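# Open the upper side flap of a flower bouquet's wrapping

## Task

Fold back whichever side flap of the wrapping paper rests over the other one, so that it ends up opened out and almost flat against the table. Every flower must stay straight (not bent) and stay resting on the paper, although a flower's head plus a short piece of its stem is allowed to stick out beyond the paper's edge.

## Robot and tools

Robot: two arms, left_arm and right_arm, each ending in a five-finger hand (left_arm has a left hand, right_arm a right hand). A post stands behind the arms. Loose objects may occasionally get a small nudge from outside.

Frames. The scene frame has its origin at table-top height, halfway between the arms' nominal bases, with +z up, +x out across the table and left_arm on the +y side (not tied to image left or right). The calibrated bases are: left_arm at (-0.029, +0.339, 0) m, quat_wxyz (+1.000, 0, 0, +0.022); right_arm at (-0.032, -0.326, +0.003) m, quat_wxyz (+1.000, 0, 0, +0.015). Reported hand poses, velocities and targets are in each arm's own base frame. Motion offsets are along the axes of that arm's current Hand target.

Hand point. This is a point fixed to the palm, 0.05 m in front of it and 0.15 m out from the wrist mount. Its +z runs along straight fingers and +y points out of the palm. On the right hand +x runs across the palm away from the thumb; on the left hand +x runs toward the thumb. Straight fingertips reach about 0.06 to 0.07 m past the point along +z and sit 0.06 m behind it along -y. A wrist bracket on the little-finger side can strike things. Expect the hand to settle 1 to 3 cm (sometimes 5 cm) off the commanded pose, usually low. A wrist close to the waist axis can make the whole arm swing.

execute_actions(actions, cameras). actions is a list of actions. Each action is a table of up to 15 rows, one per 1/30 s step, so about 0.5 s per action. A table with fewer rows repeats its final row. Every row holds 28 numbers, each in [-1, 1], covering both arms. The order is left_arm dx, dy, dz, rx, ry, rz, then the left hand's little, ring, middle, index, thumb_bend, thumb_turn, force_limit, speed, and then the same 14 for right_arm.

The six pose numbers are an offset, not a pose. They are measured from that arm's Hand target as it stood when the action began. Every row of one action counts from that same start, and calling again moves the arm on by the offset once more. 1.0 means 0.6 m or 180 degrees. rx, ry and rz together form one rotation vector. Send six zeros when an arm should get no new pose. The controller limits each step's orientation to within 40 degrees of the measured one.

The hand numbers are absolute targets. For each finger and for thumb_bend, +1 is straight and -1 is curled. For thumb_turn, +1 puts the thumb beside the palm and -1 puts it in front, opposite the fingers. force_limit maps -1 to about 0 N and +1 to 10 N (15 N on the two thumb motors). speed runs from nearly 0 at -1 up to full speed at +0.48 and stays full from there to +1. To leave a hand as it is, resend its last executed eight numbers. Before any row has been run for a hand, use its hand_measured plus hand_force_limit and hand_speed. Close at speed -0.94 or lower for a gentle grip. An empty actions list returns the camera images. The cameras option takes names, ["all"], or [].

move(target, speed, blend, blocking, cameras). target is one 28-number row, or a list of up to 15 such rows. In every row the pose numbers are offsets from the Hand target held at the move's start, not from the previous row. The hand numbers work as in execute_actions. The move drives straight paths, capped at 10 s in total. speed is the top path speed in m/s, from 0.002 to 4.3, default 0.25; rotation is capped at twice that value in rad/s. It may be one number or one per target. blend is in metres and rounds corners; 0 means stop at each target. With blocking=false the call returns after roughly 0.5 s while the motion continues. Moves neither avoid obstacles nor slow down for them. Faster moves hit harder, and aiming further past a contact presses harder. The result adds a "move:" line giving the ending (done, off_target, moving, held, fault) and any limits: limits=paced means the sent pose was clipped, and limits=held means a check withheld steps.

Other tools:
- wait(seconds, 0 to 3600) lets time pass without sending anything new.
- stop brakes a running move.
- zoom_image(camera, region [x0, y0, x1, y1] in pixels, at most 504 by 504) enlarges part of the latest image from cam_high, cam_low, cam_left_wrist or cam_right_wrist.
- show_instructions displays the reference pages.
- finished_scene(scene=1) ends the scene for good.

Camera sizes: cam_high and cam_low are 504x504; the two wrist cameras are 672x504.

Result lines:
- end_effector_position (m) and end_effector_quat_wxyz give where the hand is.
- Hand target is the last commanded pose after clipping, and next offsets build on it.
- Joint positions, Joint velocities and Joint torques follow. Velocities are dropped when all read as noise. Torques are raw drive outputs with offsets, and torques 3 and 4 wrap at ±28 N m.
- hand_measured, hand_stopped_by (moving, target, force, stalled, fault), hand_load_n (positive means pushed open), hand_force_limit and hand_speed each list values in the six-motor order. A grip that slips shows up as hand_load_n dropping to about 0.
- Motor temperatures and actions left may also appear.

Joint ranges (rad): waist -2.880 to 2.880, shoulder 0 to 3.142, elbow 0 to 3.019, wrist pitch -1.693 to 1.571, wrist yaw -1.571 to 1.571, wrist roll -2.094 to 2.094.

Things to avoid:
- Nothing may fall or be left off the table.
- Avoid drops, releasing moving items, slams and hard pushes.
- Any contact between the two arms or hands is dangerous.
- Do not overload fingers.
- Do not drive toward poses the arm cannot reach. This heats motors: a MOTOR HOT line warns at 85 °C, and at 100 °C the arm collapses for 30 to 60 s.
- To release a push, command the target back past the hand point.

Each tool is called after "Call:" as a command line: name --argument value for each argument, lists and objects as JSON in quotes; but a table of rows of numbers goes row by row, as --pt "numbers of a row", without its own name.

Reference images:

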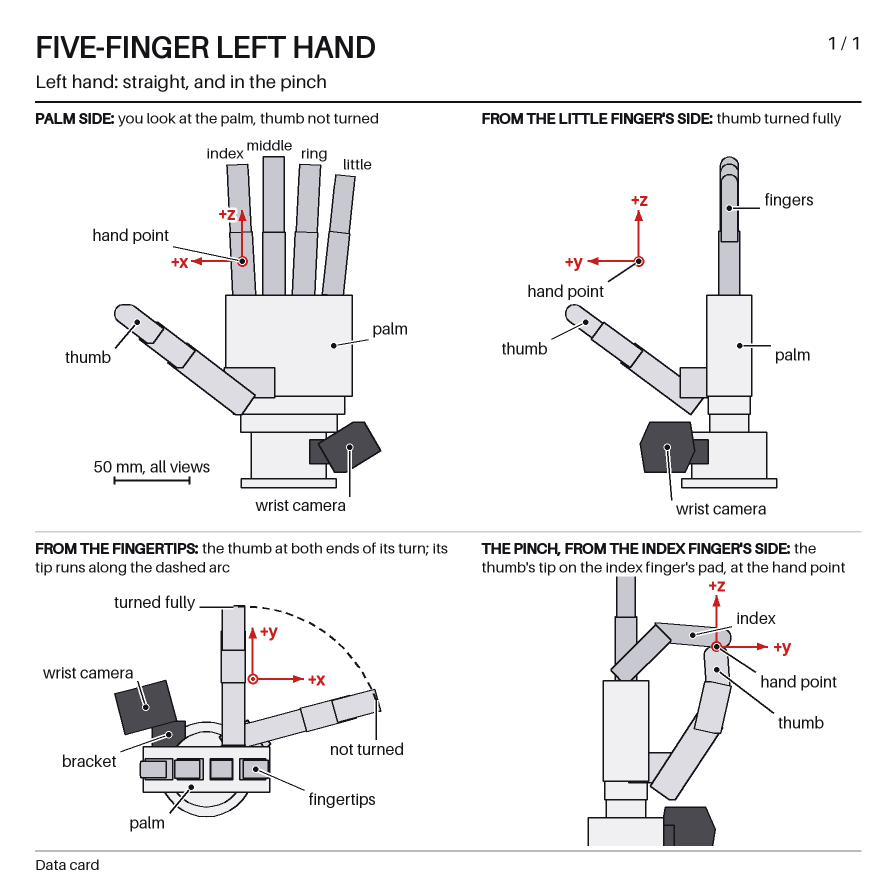

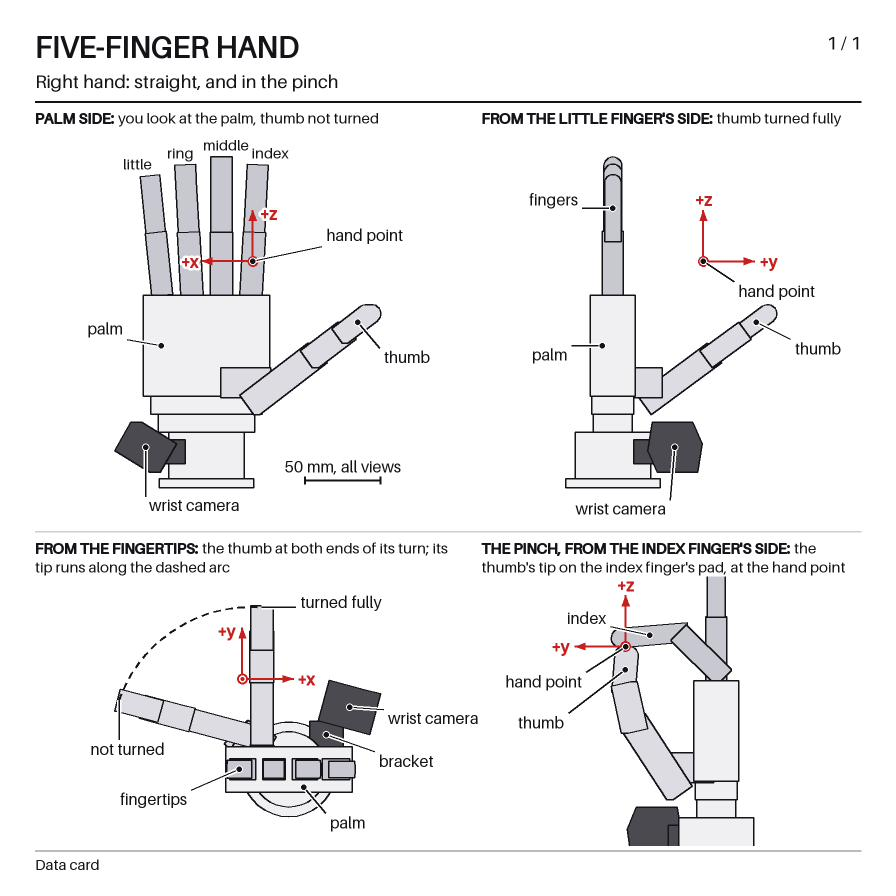

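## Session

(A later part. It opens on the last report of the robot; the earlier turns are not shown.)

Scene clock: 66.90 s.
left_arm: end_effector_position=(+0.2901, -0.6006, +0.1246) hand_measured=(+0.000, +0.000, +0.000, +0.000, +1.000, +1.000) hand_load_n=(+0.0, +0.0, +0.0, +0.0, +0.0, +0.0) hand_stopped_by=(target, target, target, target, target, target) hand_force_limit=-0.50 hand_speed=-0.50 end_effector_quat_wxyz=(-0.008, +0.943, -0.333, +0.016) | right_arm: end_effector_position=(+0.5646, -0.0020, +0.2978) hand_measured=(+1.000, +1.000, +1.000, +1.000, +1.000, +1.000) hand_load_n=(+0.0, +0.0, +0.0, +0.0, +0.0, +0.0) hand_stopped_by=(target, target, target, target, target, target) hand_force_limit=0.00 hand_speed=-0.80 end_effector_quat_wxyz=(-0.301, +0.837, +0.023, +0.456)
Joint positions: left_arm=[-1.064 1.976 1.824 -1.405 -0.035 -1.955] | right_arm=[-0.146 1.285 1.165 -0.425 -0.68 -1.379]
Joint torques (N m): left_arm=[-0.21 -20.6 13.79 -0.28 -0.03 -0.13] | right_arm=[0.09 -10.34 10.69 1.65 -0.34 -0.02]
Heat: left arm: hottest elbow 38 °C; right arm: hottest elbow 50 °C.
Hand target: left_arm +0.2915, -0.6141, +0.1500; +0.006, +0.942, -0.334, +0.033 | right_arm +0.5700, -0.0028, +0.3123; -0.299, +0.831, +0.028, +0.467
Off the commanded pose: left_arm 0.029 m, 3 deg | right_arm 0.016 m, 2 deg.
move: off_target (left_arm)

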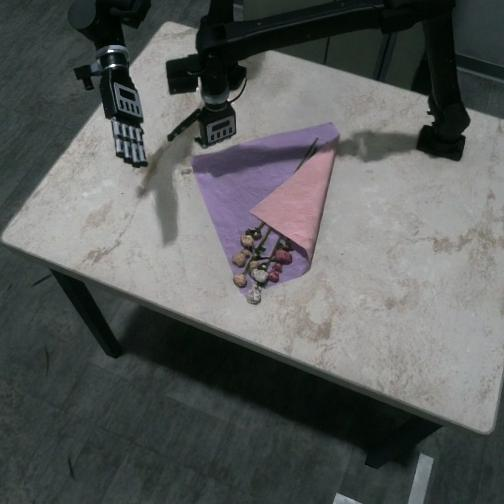

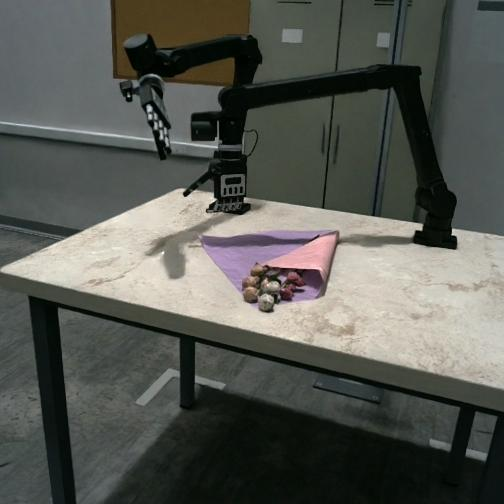

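Call:
move --pt "-0.14 -0.1425 0 0 0 0 0 0 0 0.0 1 1 -0.5 -0.5 0 0 0 0 0 0 1 1 1 1 1 1 0 -0.8" --pt "-0.14 -0.1425 0.12 0 0 0 0 0 0 0.0 1 1 -0.5 -0.5 0 0 0 0 0 0 1 1 1 1 1 1 0 -0.8" --speed 0.1 --blend 0.02 --cameras '["cam_high","cam_low","cam_left_wrist"]'

Call:
zoom_image --camera "cam_low" --region '[190, 180, 350, 320]'

Scene clock: 69.83 s.
left_arm: end_effector_position=(+0.2780, -0.4950, +0.0726) hand_measured=(+0.000, +0.000, +0.000, +0.000, +1.000, +1.000) hand_load_n=(+0.0, +0.0, +0.0, +0.5, +0.0, +0.0) hand_stopped_by=(target, target, target, target, target, target) hand_force_limit=-0.50 hand_speed=-0.50 end_effector_quat_wxyz=(+0.001, +0.942, -0.334, +0.028) | right_arm: end_effector_position=(+0.5646, -0.0020, +0.2978) hand_measured=(+1.000, +1.000, +1.000, +1.000, +1.000, +1.000) hand_load_n=(+0.0, +0.0, +0.0, -0.5, +0.0, +0.0) hand_stopped_by=(target, target, target, target, target, target) hand_force_limit=0.00 hand_speed=-0.80 end_effector_quat_wxyz=(-0.301, +0.837, +0.023, +0.456)
Joint positions: left_arm=[-0.984 1.749 1.342 -1.118 -0.033 -1.873] | right_arm=[-0.146 1.285 1.165 -0.425 -0.68 -1.379]
Joint torques (N m): left_arm=[1.14 -15.38 9.51 0.68 0.11 0.01] | right_arm=[0.15 -10.34 10.69 1.66 -0.34 -0.01]
Heat: left arm: hottest elbow 38 °C; right arm: hottest elbow 50 °C.
Hand target: left_arm +0.2845, -0.4971, +0.0735; +0.005, +0.942, -0.333, +0.033 | right_arm +0.5700, -0.0028, +0.3123; -0.299, +0.831, +0.028, +0.467
Off the commanded pose: left_arm 0.007 m, 1 deg | right_arm 0.016 m, 2 deg.
move: done

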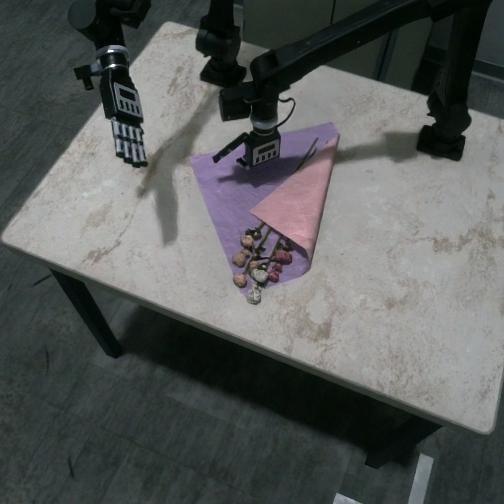

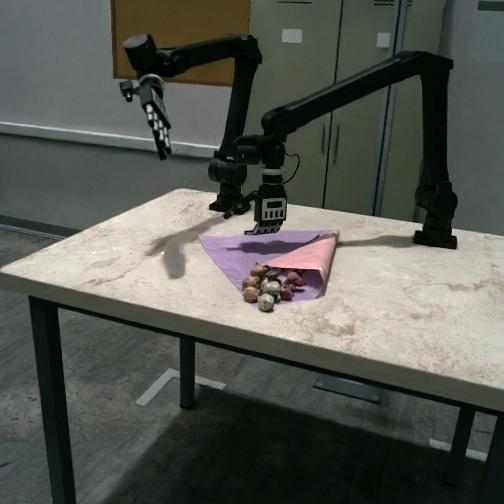

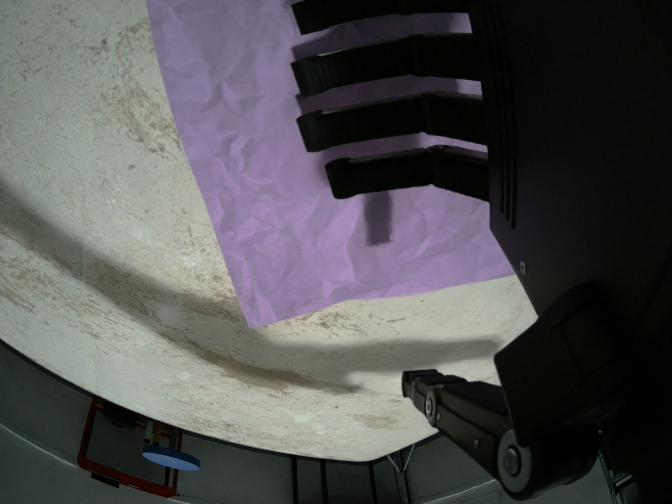

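Scaled by 3.150 from the camera's image (finer frame: 720x720).

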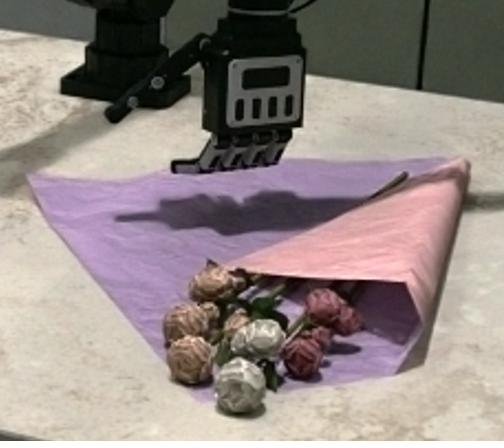

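Call:
move --target '[0.0,0.03,0.062,0,0,0,0,0,0,0.0,1,1,-0.5,-0.5,0,0,0,0,0,0,1,1,1,1,1,1,0,-0.8]' --speed 0.05 --cameras '["cam_high","cam_low","cam_left_wrist"]'

Call:
zoom_image --camera "cam_low" --region '[190, 180, 350, 320]'

Scene clock: 71.20 s.
left_arm: end_effector_position=(+0.2770, -0.5070, +0.0400) hand_measured=(+0.000, +0.000, +0.000, +0.000, +1.000, +1.000) hand_load_n=(+0.0, +0.0, +0.0, +0.0, +0.0, +0.0) hand_stopped_by=(target, target, target, target, target, target) hand_force_limit=-0.50 hand_speed=-0.50 end_effector_quat_wxyz=(+0.003, +0.942, -0.334, +0.031) | right_arm: end_effector_position=(+0.5646, -0.0020, +0.2978) hand_measured=(+1.000, +1.000, +1.000, +1.000, +1.000, +1.000) hand_load_n=(+0.0, -0.5, +0.0, +0.0, +0.0, +0.0) hand_stopped_by=(target, target, target, target, target, target) hand_force_limit=0.00 hand_speed=-0.80 end_effector_quat_wxyz=(-0.301, +0.837, +0.023, +0.456)
Joint positions: left_arm=[-0.999 1.803 1.322 -1.036 -0.033 -1.887] | right_arm=[-0.146 1.285 1.165 -0.425 -0.68 -1.379]
Joint torques (N m): left_arm=[-0.09 -15.33 8.94 0.7 0.05 -0.17] | right_arm=[0.15 -10.34 10.7 1.66 -0.34 -0.01]
Heat: left arm: hottest elbow 38 °C; right arm: hottest elbow 50 °C.
Hand target: left_arm +0.2753, -0.5123, +0.0362; +0.006, +0.942, -0.333, +0.033 | right_arm +0.5700, -0.0028, +0.3123; -0.299, +0.831, +0.028, +0.467
Off the commanded pose: left_arm 0.007 m, 0 deg | right_arm 0.016 m, 2 deg.
move: done

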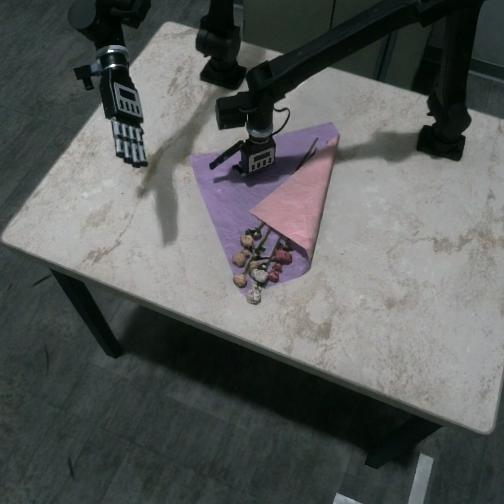

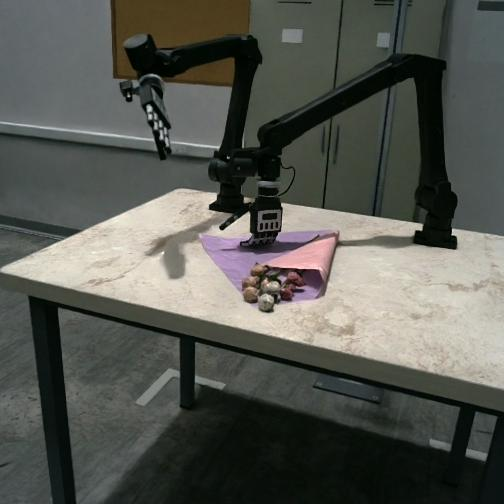

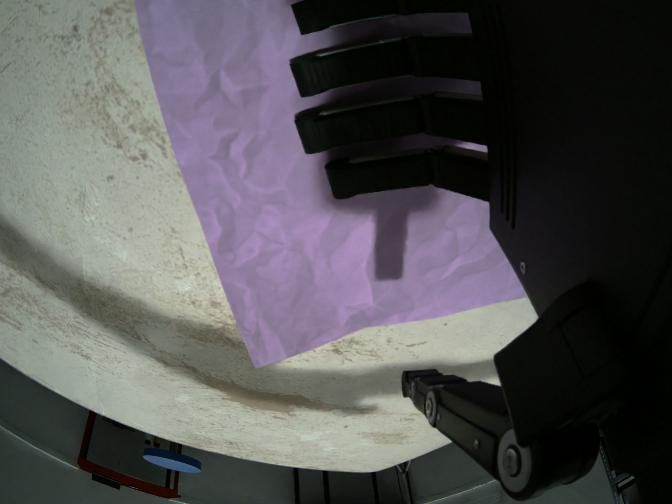

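Scaled by 3.150 from the camera's image (finer frame: 720x720).

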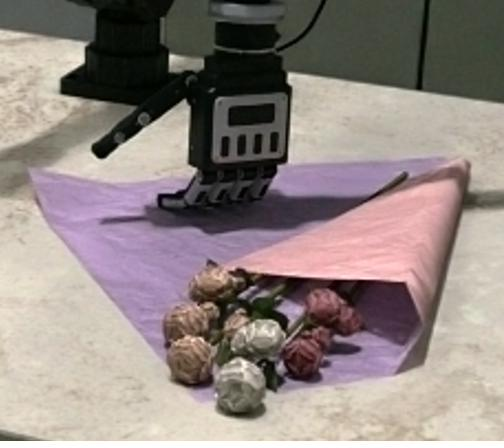

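Call:
move --pt "0.0 0.0 0.012 0 0 0 0 0 0 0.0 1 1 -0.5 -0.5 0 0 0 0 0 0 1 1 1 1 1 1 0 -0.8" --pt "0.0 0.10 0.012 0 0 0 0 0 0 0.0 1 1 -0.5 -0.5 0 0 0 0 0 0 1 1 1 1 1 1 0 -0.8" --speed 0.05 --cameras '["cam_high","cam_low","cam_left_wrist"]'

Call:
zoom_image --camera "cam_low" --region '[190, 180, 350, 320]'

Scene clock: 73.47 s.
left_arm: end_effector_position=(+0.2436, -0.5492, +0.0394) hand_measured=(+0.000, +0.000, +0.000, +0.000, +1.000, +1.000) hand_load_n=(-1.5, -1.5, -0.5, +0.0, +0.0, +0.0) hand_stopped_by=(target, target, target, target, target, target) hand_force_limit=-0.50 hand_speed=-0.50 end_effector_quat_wxyz=(+0.011, +0.942, -0.332, +0.041) | right_arm: end_effector_position=(+0.5646, -0.0020, +0.2978) hand_measured=(+1.000, +1.000, +1.000, +1.000, +1.000, +1.000) hand_load_n=(+0.0, +0.0, +0.0, +0.0, +0.0, +0.0) hand_stopped_by=(target, target, target, target, target, target) hand_force_limit=0.00 hand_speed=-0.80 end_effector_quat_wxyz=(-0.301, +0.837, +0.023, +0.456)
Joint positions: left_arm=[-1.095 1.838 1.367 -1.026 -0.04 -1.987] | right_arm=[-0.146 1.285 1.165 -0.425 -0.68 -1.379]
Joint torques (N m): left_arm=[-0.73 -13.39 11.12 -0.06 0.09 -0.18] | right_arm=[0.15 -10.34 10.7 1.68 -0.34 -0.01]
Heat: left arm: hottest elbow 38 °C; right arm: hottest elbow 51 °C.
Hand target: left_arm +0.2380, -0.5592, +0.0284; +0.006, +0.942, -0.333, +0.033 | right_arm +0.5700, -0.0028, +0.3123; -0.299, +0.831, +0.028, +0.467
Off the commanded pose: left_arm 0.016 m, 1 deg | right_arm 0.016 m, 2 deg.
move: off_target (left_arm)

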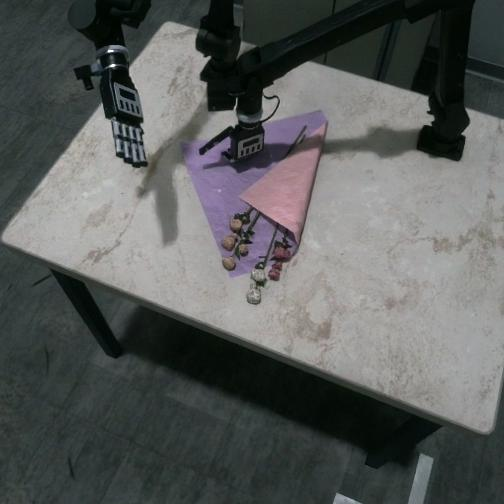

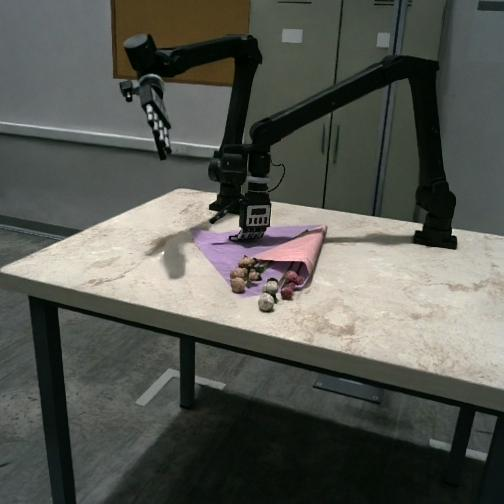

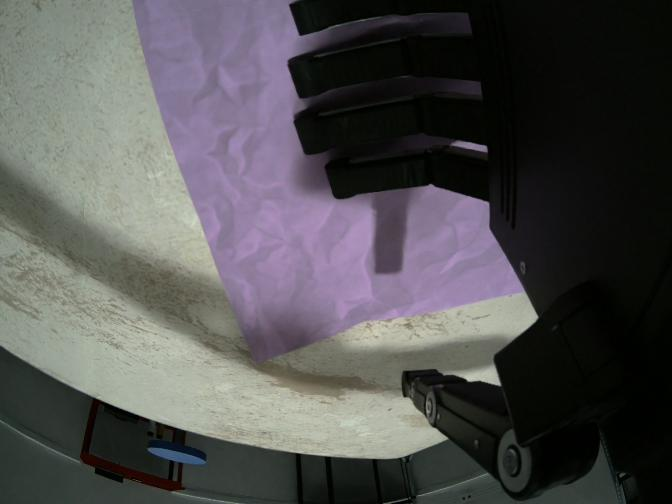

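Scaled by 3.150 from the camera's image (finer frame: 720x720).

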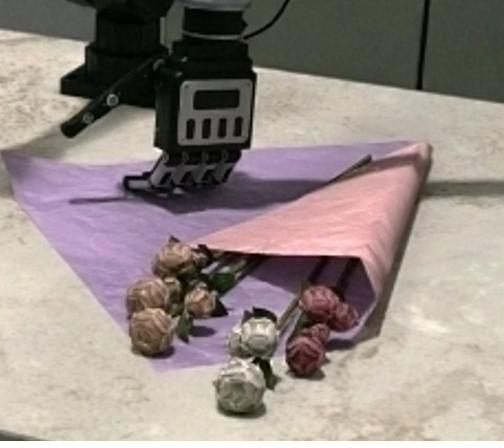

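Call:
zoom_image --camera "cam_high" --region '[170, 100, 340, 310]'

Call:
zoom_image --camera "cam_low" --region '[220, 220, 330, 330]'

Scaled by 2.400 from the camera's image (finer frame: 720x720).

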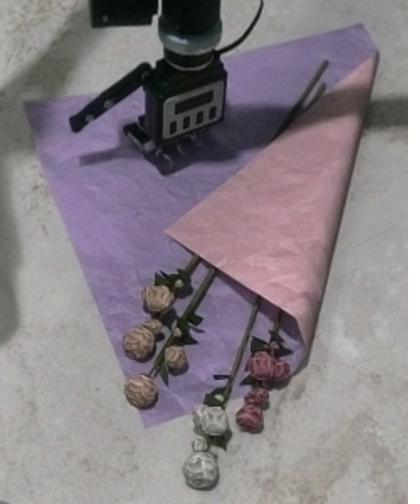

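Scaled by 4.582 from the camera's image (finer frame: 720x720).

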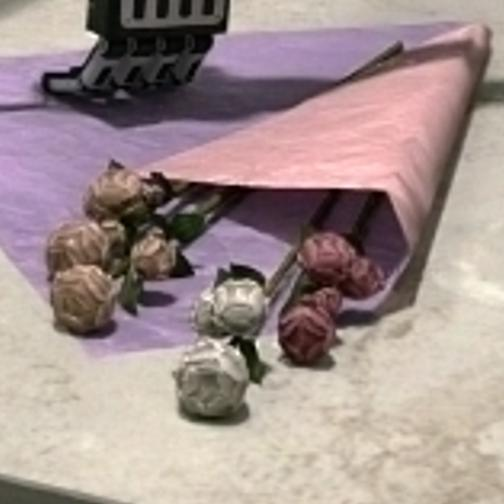

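Call:
move --target '[0.0,-0.05,0.0,0,0,0,0,0,0,0.0,1,1,-0.5,-0.5,0,0,0,0,0,0,1,1,1,1,1,1,0,-0.8]' --speed 0.04 --cameras '["cam_high","cam_low","cam_left_wrist"]'

Call:
zoom_image --camera "cam_high" --region '[170, 100, 340, 310]'

Call:
zoom_image --camera "cam_low" --region '[190, 180, 350, 320]'

Scene clock: 75.07 s.
left_arm: end_effector_position=(+0.2495, -0.5450, +0.0393) hand_measured=(+0.000, +0.000, +0.000, +0.000, +1.000, +1.000) hand_load_n=(-1.5, -1.5, -1.0, +0.0, +0.0, +0.0) hand_stopped_by=(target, target, target, target, target, target) hand_force_limit=-0.50 hand_speed=-0.50 end_effector_quat_wxyz=(+0.014, +0.941, -0.335, +0.036) | right_arm: end_effector_position=(+0.5646, -0.0020, +0.2978) hand_measured=(+1.000, +1.000, +1.000, +1.000, +1.000, +1.000) hand_load_n=(+0.0, +0.0, +0.0, +0.0, +0.0, +0.0) hand_stopped_by=(target, target, target, target, target, target) hand_force_limit=0.00 hand_speed=-0.80 end_effector_quat_wxyz=(-0.301, +0.837, +0.023, +0.456)
Joint positions: left_arm=[-1.076 1.838 1.365 -1.026 -0.027 -1.962] | right_arm=[-0.146 1.285 1.165 -0.425 -0.68 -1.379]
Joint torques (N m): left_arm=[1.61 -16.03 7.77 0.5 -0.32 0.05] | right_arm=[0.09 -10.34 10.7 1.66 -0.34 -0.01]
Heat: left arm: hottest elbow 38 °C; right arm: hottest elbow 51 °C.
Hand target: left_arm +0.2568, -0.5360, +0.0289; +0.006, +0.942, -0.333, +0.033 | right_arm +0.5700, -0.0028, +0.3123; -0.299, +0.831, +0.028, +0.467
Off the commanded pose: left_arm 0.016 m, 1 deg | right_arm 0.016 m, 2 deg.
move: off_target (left_arm)

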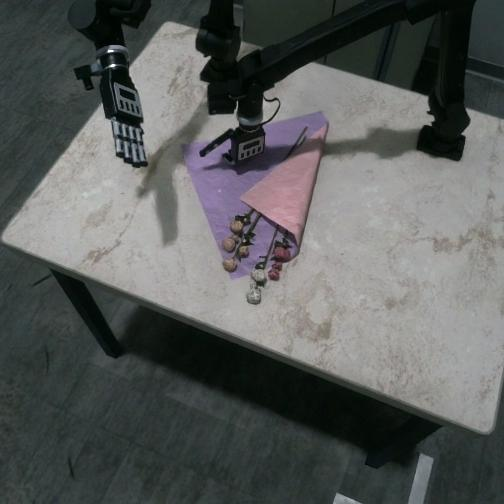

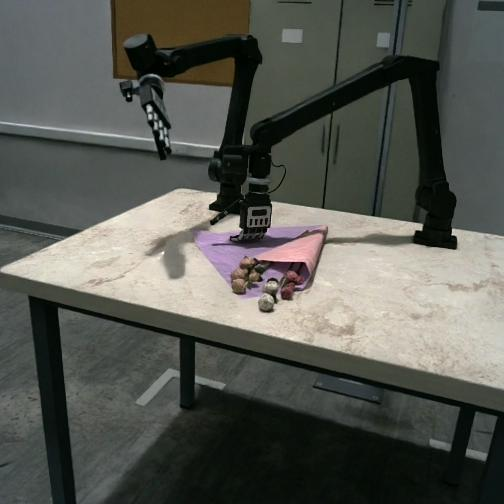

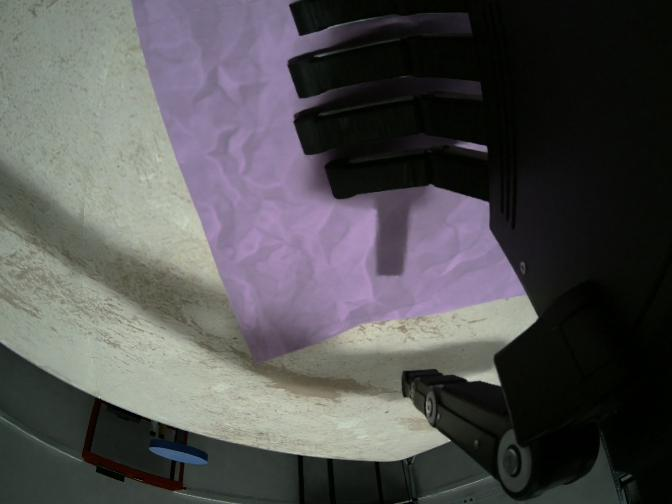

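Scaled by 2.400 from the camera's image (finer frame: 720x720).

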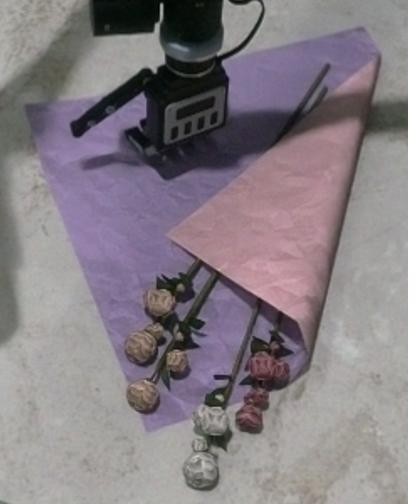

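Scaled by 3.150 from the camera's image (finer frame: 720x720).

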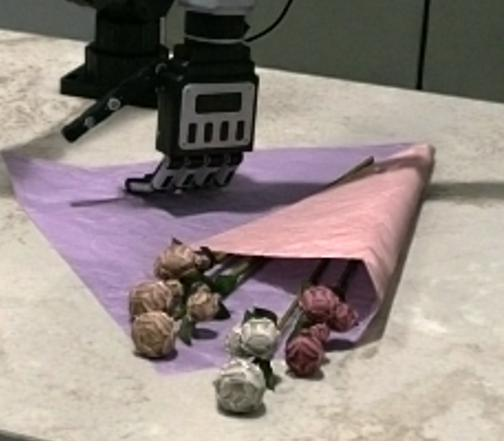

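Call:
move --target '[0.0,-0.08,0.0,0,0,0,0,0,0,0.0,1,1,-0.5,-0.5,0,0,0,0,0,0,1,1,1,1,1,1,0,-0.8]' --speed 0.04 --cameras '["cam_high","cam_low","cam_left_wrist"]'

Call:
zoom_image --camera "cam_high" --region '[170, 100, 340, 310]'

Call:
zoom_image --camera "cam_low" --region '[190, 180, 350, 320]'

Scene clock: 76.93 s.
left_arm: end_effector_position=(+0.2809, -0.5089, +0.0386) hand_measured=(+0.000, +0.000, +0.000, +0.000, +1.000, +1.000) hand_load_n=(-1.5, -1.5, -1.5, +0.0, +0.0, +0.0) hand_stopped_by=(target, target, target, target, target, target) hand_force_limit=-0.50 hand_speed=-0.50 end_effector_quat_wxyz=(+0.014, +0.942, -0.335, +0.035) | right_arm: end_effector_position=(+0.5646, -0.0020, +0.2978) hand_measured=(+1.000, +1.000, +1.000, +1.000, +1.000, +1.000) hand_load_n=(+0.0, +0.0, +0.0, -0.5, +0.5, +0.0) hand_stopped_by=(target, target, target, target, target, target) hand_force_limit=0.00 hand_speed=-0.80 end_effector_quat_wxyz=(-0.301, +0.837, +0.023, +0.456)
Joint positions: left_arm=[-0.989 1.804 1.315 -1.008 -0.02 -1.876] | right_arm=[-0.146 1.285 1.165 -0.425 -0.68 -1.379]
Joint torques (N m): left_arm=[1.67 -15.68 7.41 0.54 -0.37 0.06] | right_arm=[0.09 -10.34 10.7 1.66 -0.34 -0.01]
Heat: left arm: hottest elbow 38 °C; right arm: hottest elbow 51 °C.
Hand target: left_arm +0.2869, -0.4986, +0.0292; +0.006, +0.942, -0.334, +0.033 | right_arm +0.5700, -0.0028, +0.3123; -0.299, +0.831, +0.028, +0.467
Off the commanded pose: left_arm 0.015 m, 1 deg | right_arm 0.016 m, 2 deg.
move: off_target (left_arm)

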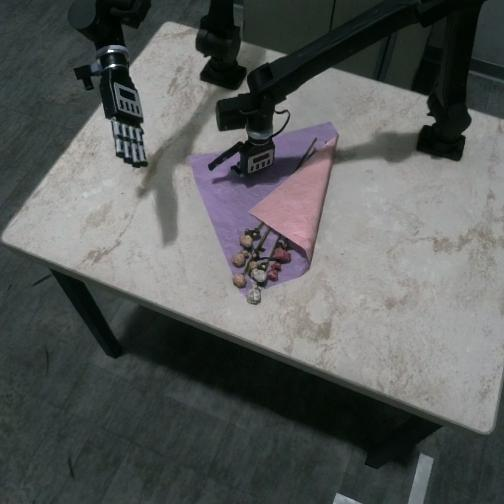

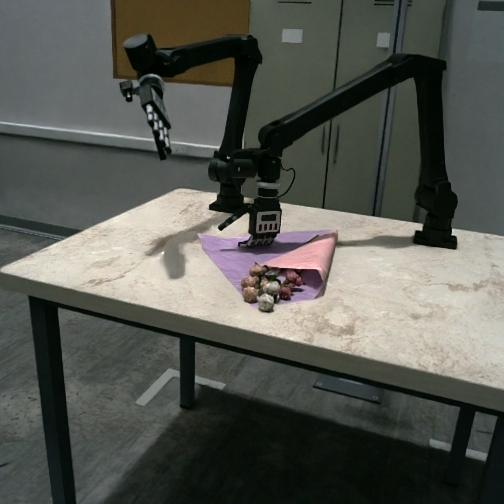

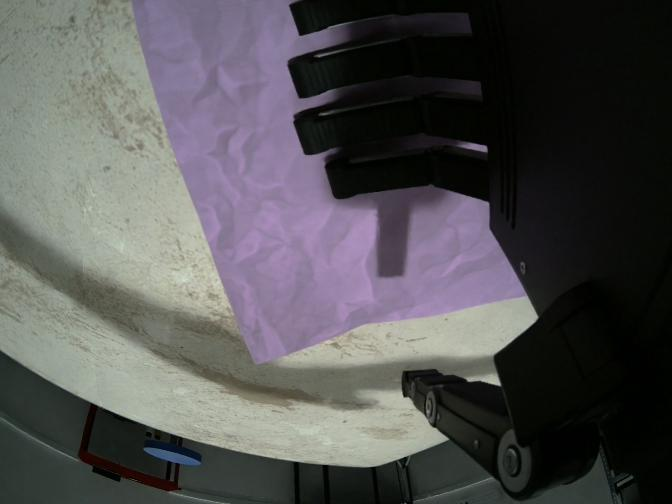

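Scaled by 2.400 from the camera's image (finer frame: 720x720).

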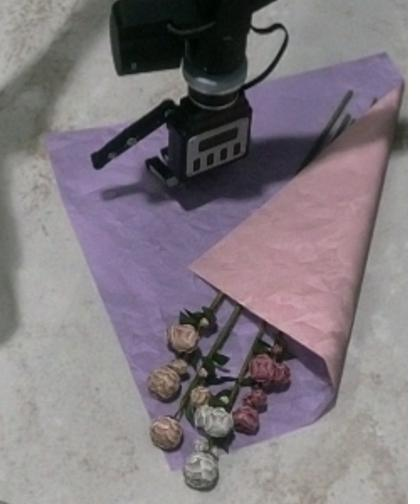

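Scaled by 3.150 from the camera's image (finer frame: 720x720).

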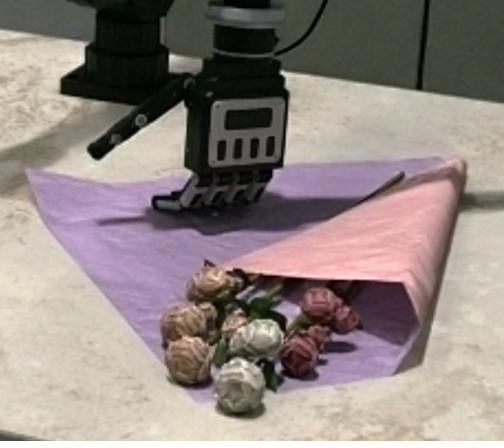

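Call:
move --pt "0.003 0.017 -0.03 0 0 0 0 0 0 0.0 1 1 -0.5 -0.5 0 0 0 0 0 0 1 1 1 1 1 1 0 -0.8" --pt "0.003 0.017 -0.25 0 0 0 0 0 0 0.0 1 1 -0.5 -0.5 0 0 0 0 0 0 1 1 1 1 1 1 0 -0.8" --speed '[0.05,0.12]' --cameras '["cam_high","cam_low","cam_left_wrist"]'

Call:
zoom_image --camera "cam_high" --region '[180, 100, 350, 310]'

Call:
zoom_image --camera "cam_low" --region '[190, 200, 350, 330]'

Scene clock: 79.70 s.
left_arm: end_effector_position=(+0.2699, -0.4899, +0.1552) hand_measured=(+0.000, +0.000, +0.000, +0.000, +1.000, +1.000) hand_load_n=(+0.0, +0.0, +0.0, +0.0, +0.0, +0.0) hand_stopped_by=(target, target, target, target, target, target) hand_force_limit=-0.50 hand_speed=-0.50 end_effector_quat_wxyz=(-0.007, +0.943, -0.333, +0.016) | right_arm: end_effector_position=(+0.5646, -0.0020, +0.2978) hand_measured=(+1.000, +1.000, +1.000, +1.000, +1.000, +1.000) hand_load_n=(+0.0, +0.0, +0.0, +0.0, +0.0, +0.0) hand_stopped_by=(target, target, target, target, target, target) hand_force_limit=0.00 hand_speed=-0.80 end_effector_quat_wxyz=(-0.301, +0.837, +0.023, +0.456)
Joint positions: left_arm=[-0.991 1.681 1.482 -1.355 -0.029 -1.882] | right_arm=[-0.146 1.285 1.165 -0.425 -0.68 -1.379]
Joint torques (N m): left_arm=[-0.21 -16.09 13.59 -0.31 -0.06 -0.14] | right_arm=[0.09 -10.34 10.69 1.66 -0.34 -0.01]
Heat: left arm: hottest elbow 38 °C; right arm: hottest elbow 51 °C.
Hand target: left_arm +0.2731, -0.5027, +0.1789; +0.006, +0.942, -0.333, +0.033 | right_arm +0.5700, -0.0028, +0.3123; -0.299, +0.831, +0.028, +0.467
Off the commanded pose: left_arm 0.027 m, 2 deg | right_arm 0.016 m, 2 deg.
move: off_target (left_arm)

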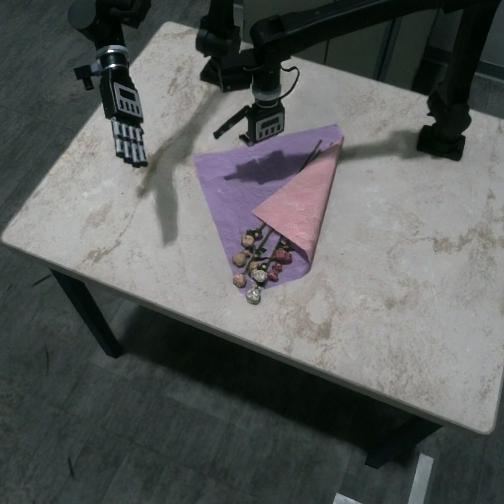

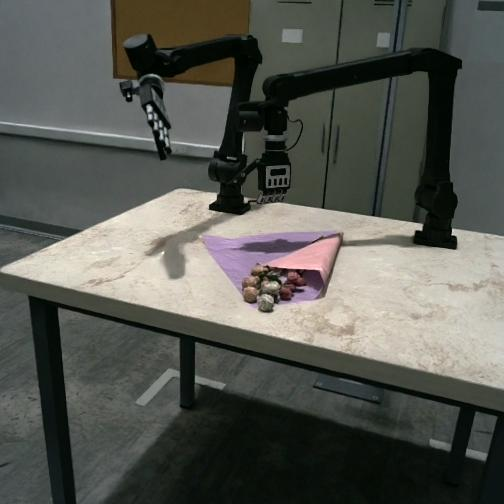

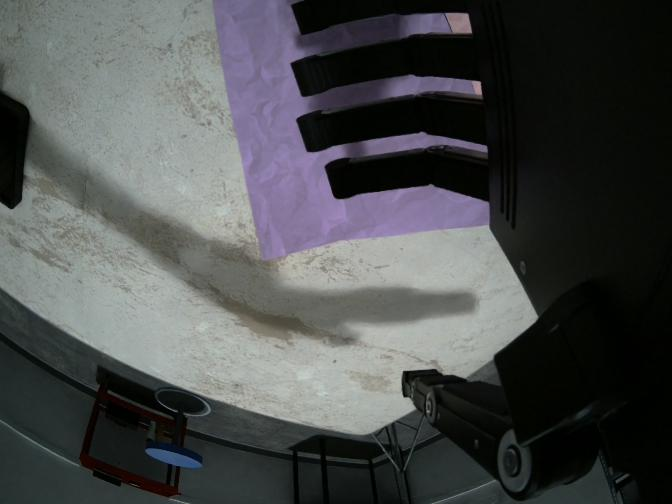

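Scaled by 2.400 from the camera's image (finer frame: 720x720).

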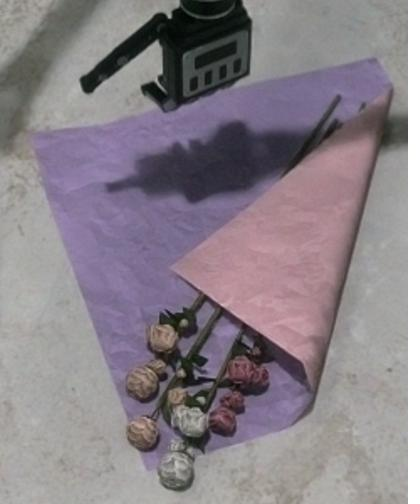

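Scaled by 3.150 from the camera's image (finer frame: 720x720).

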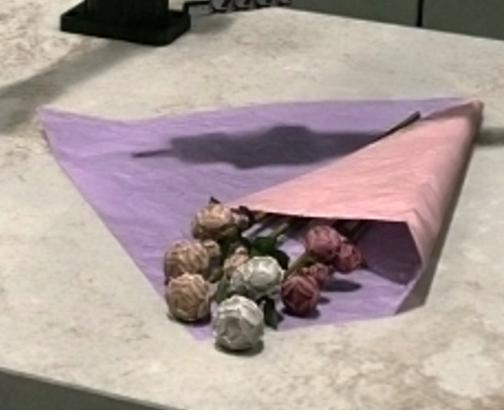

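Call:
finished_scene

The scene is finished: the task was done.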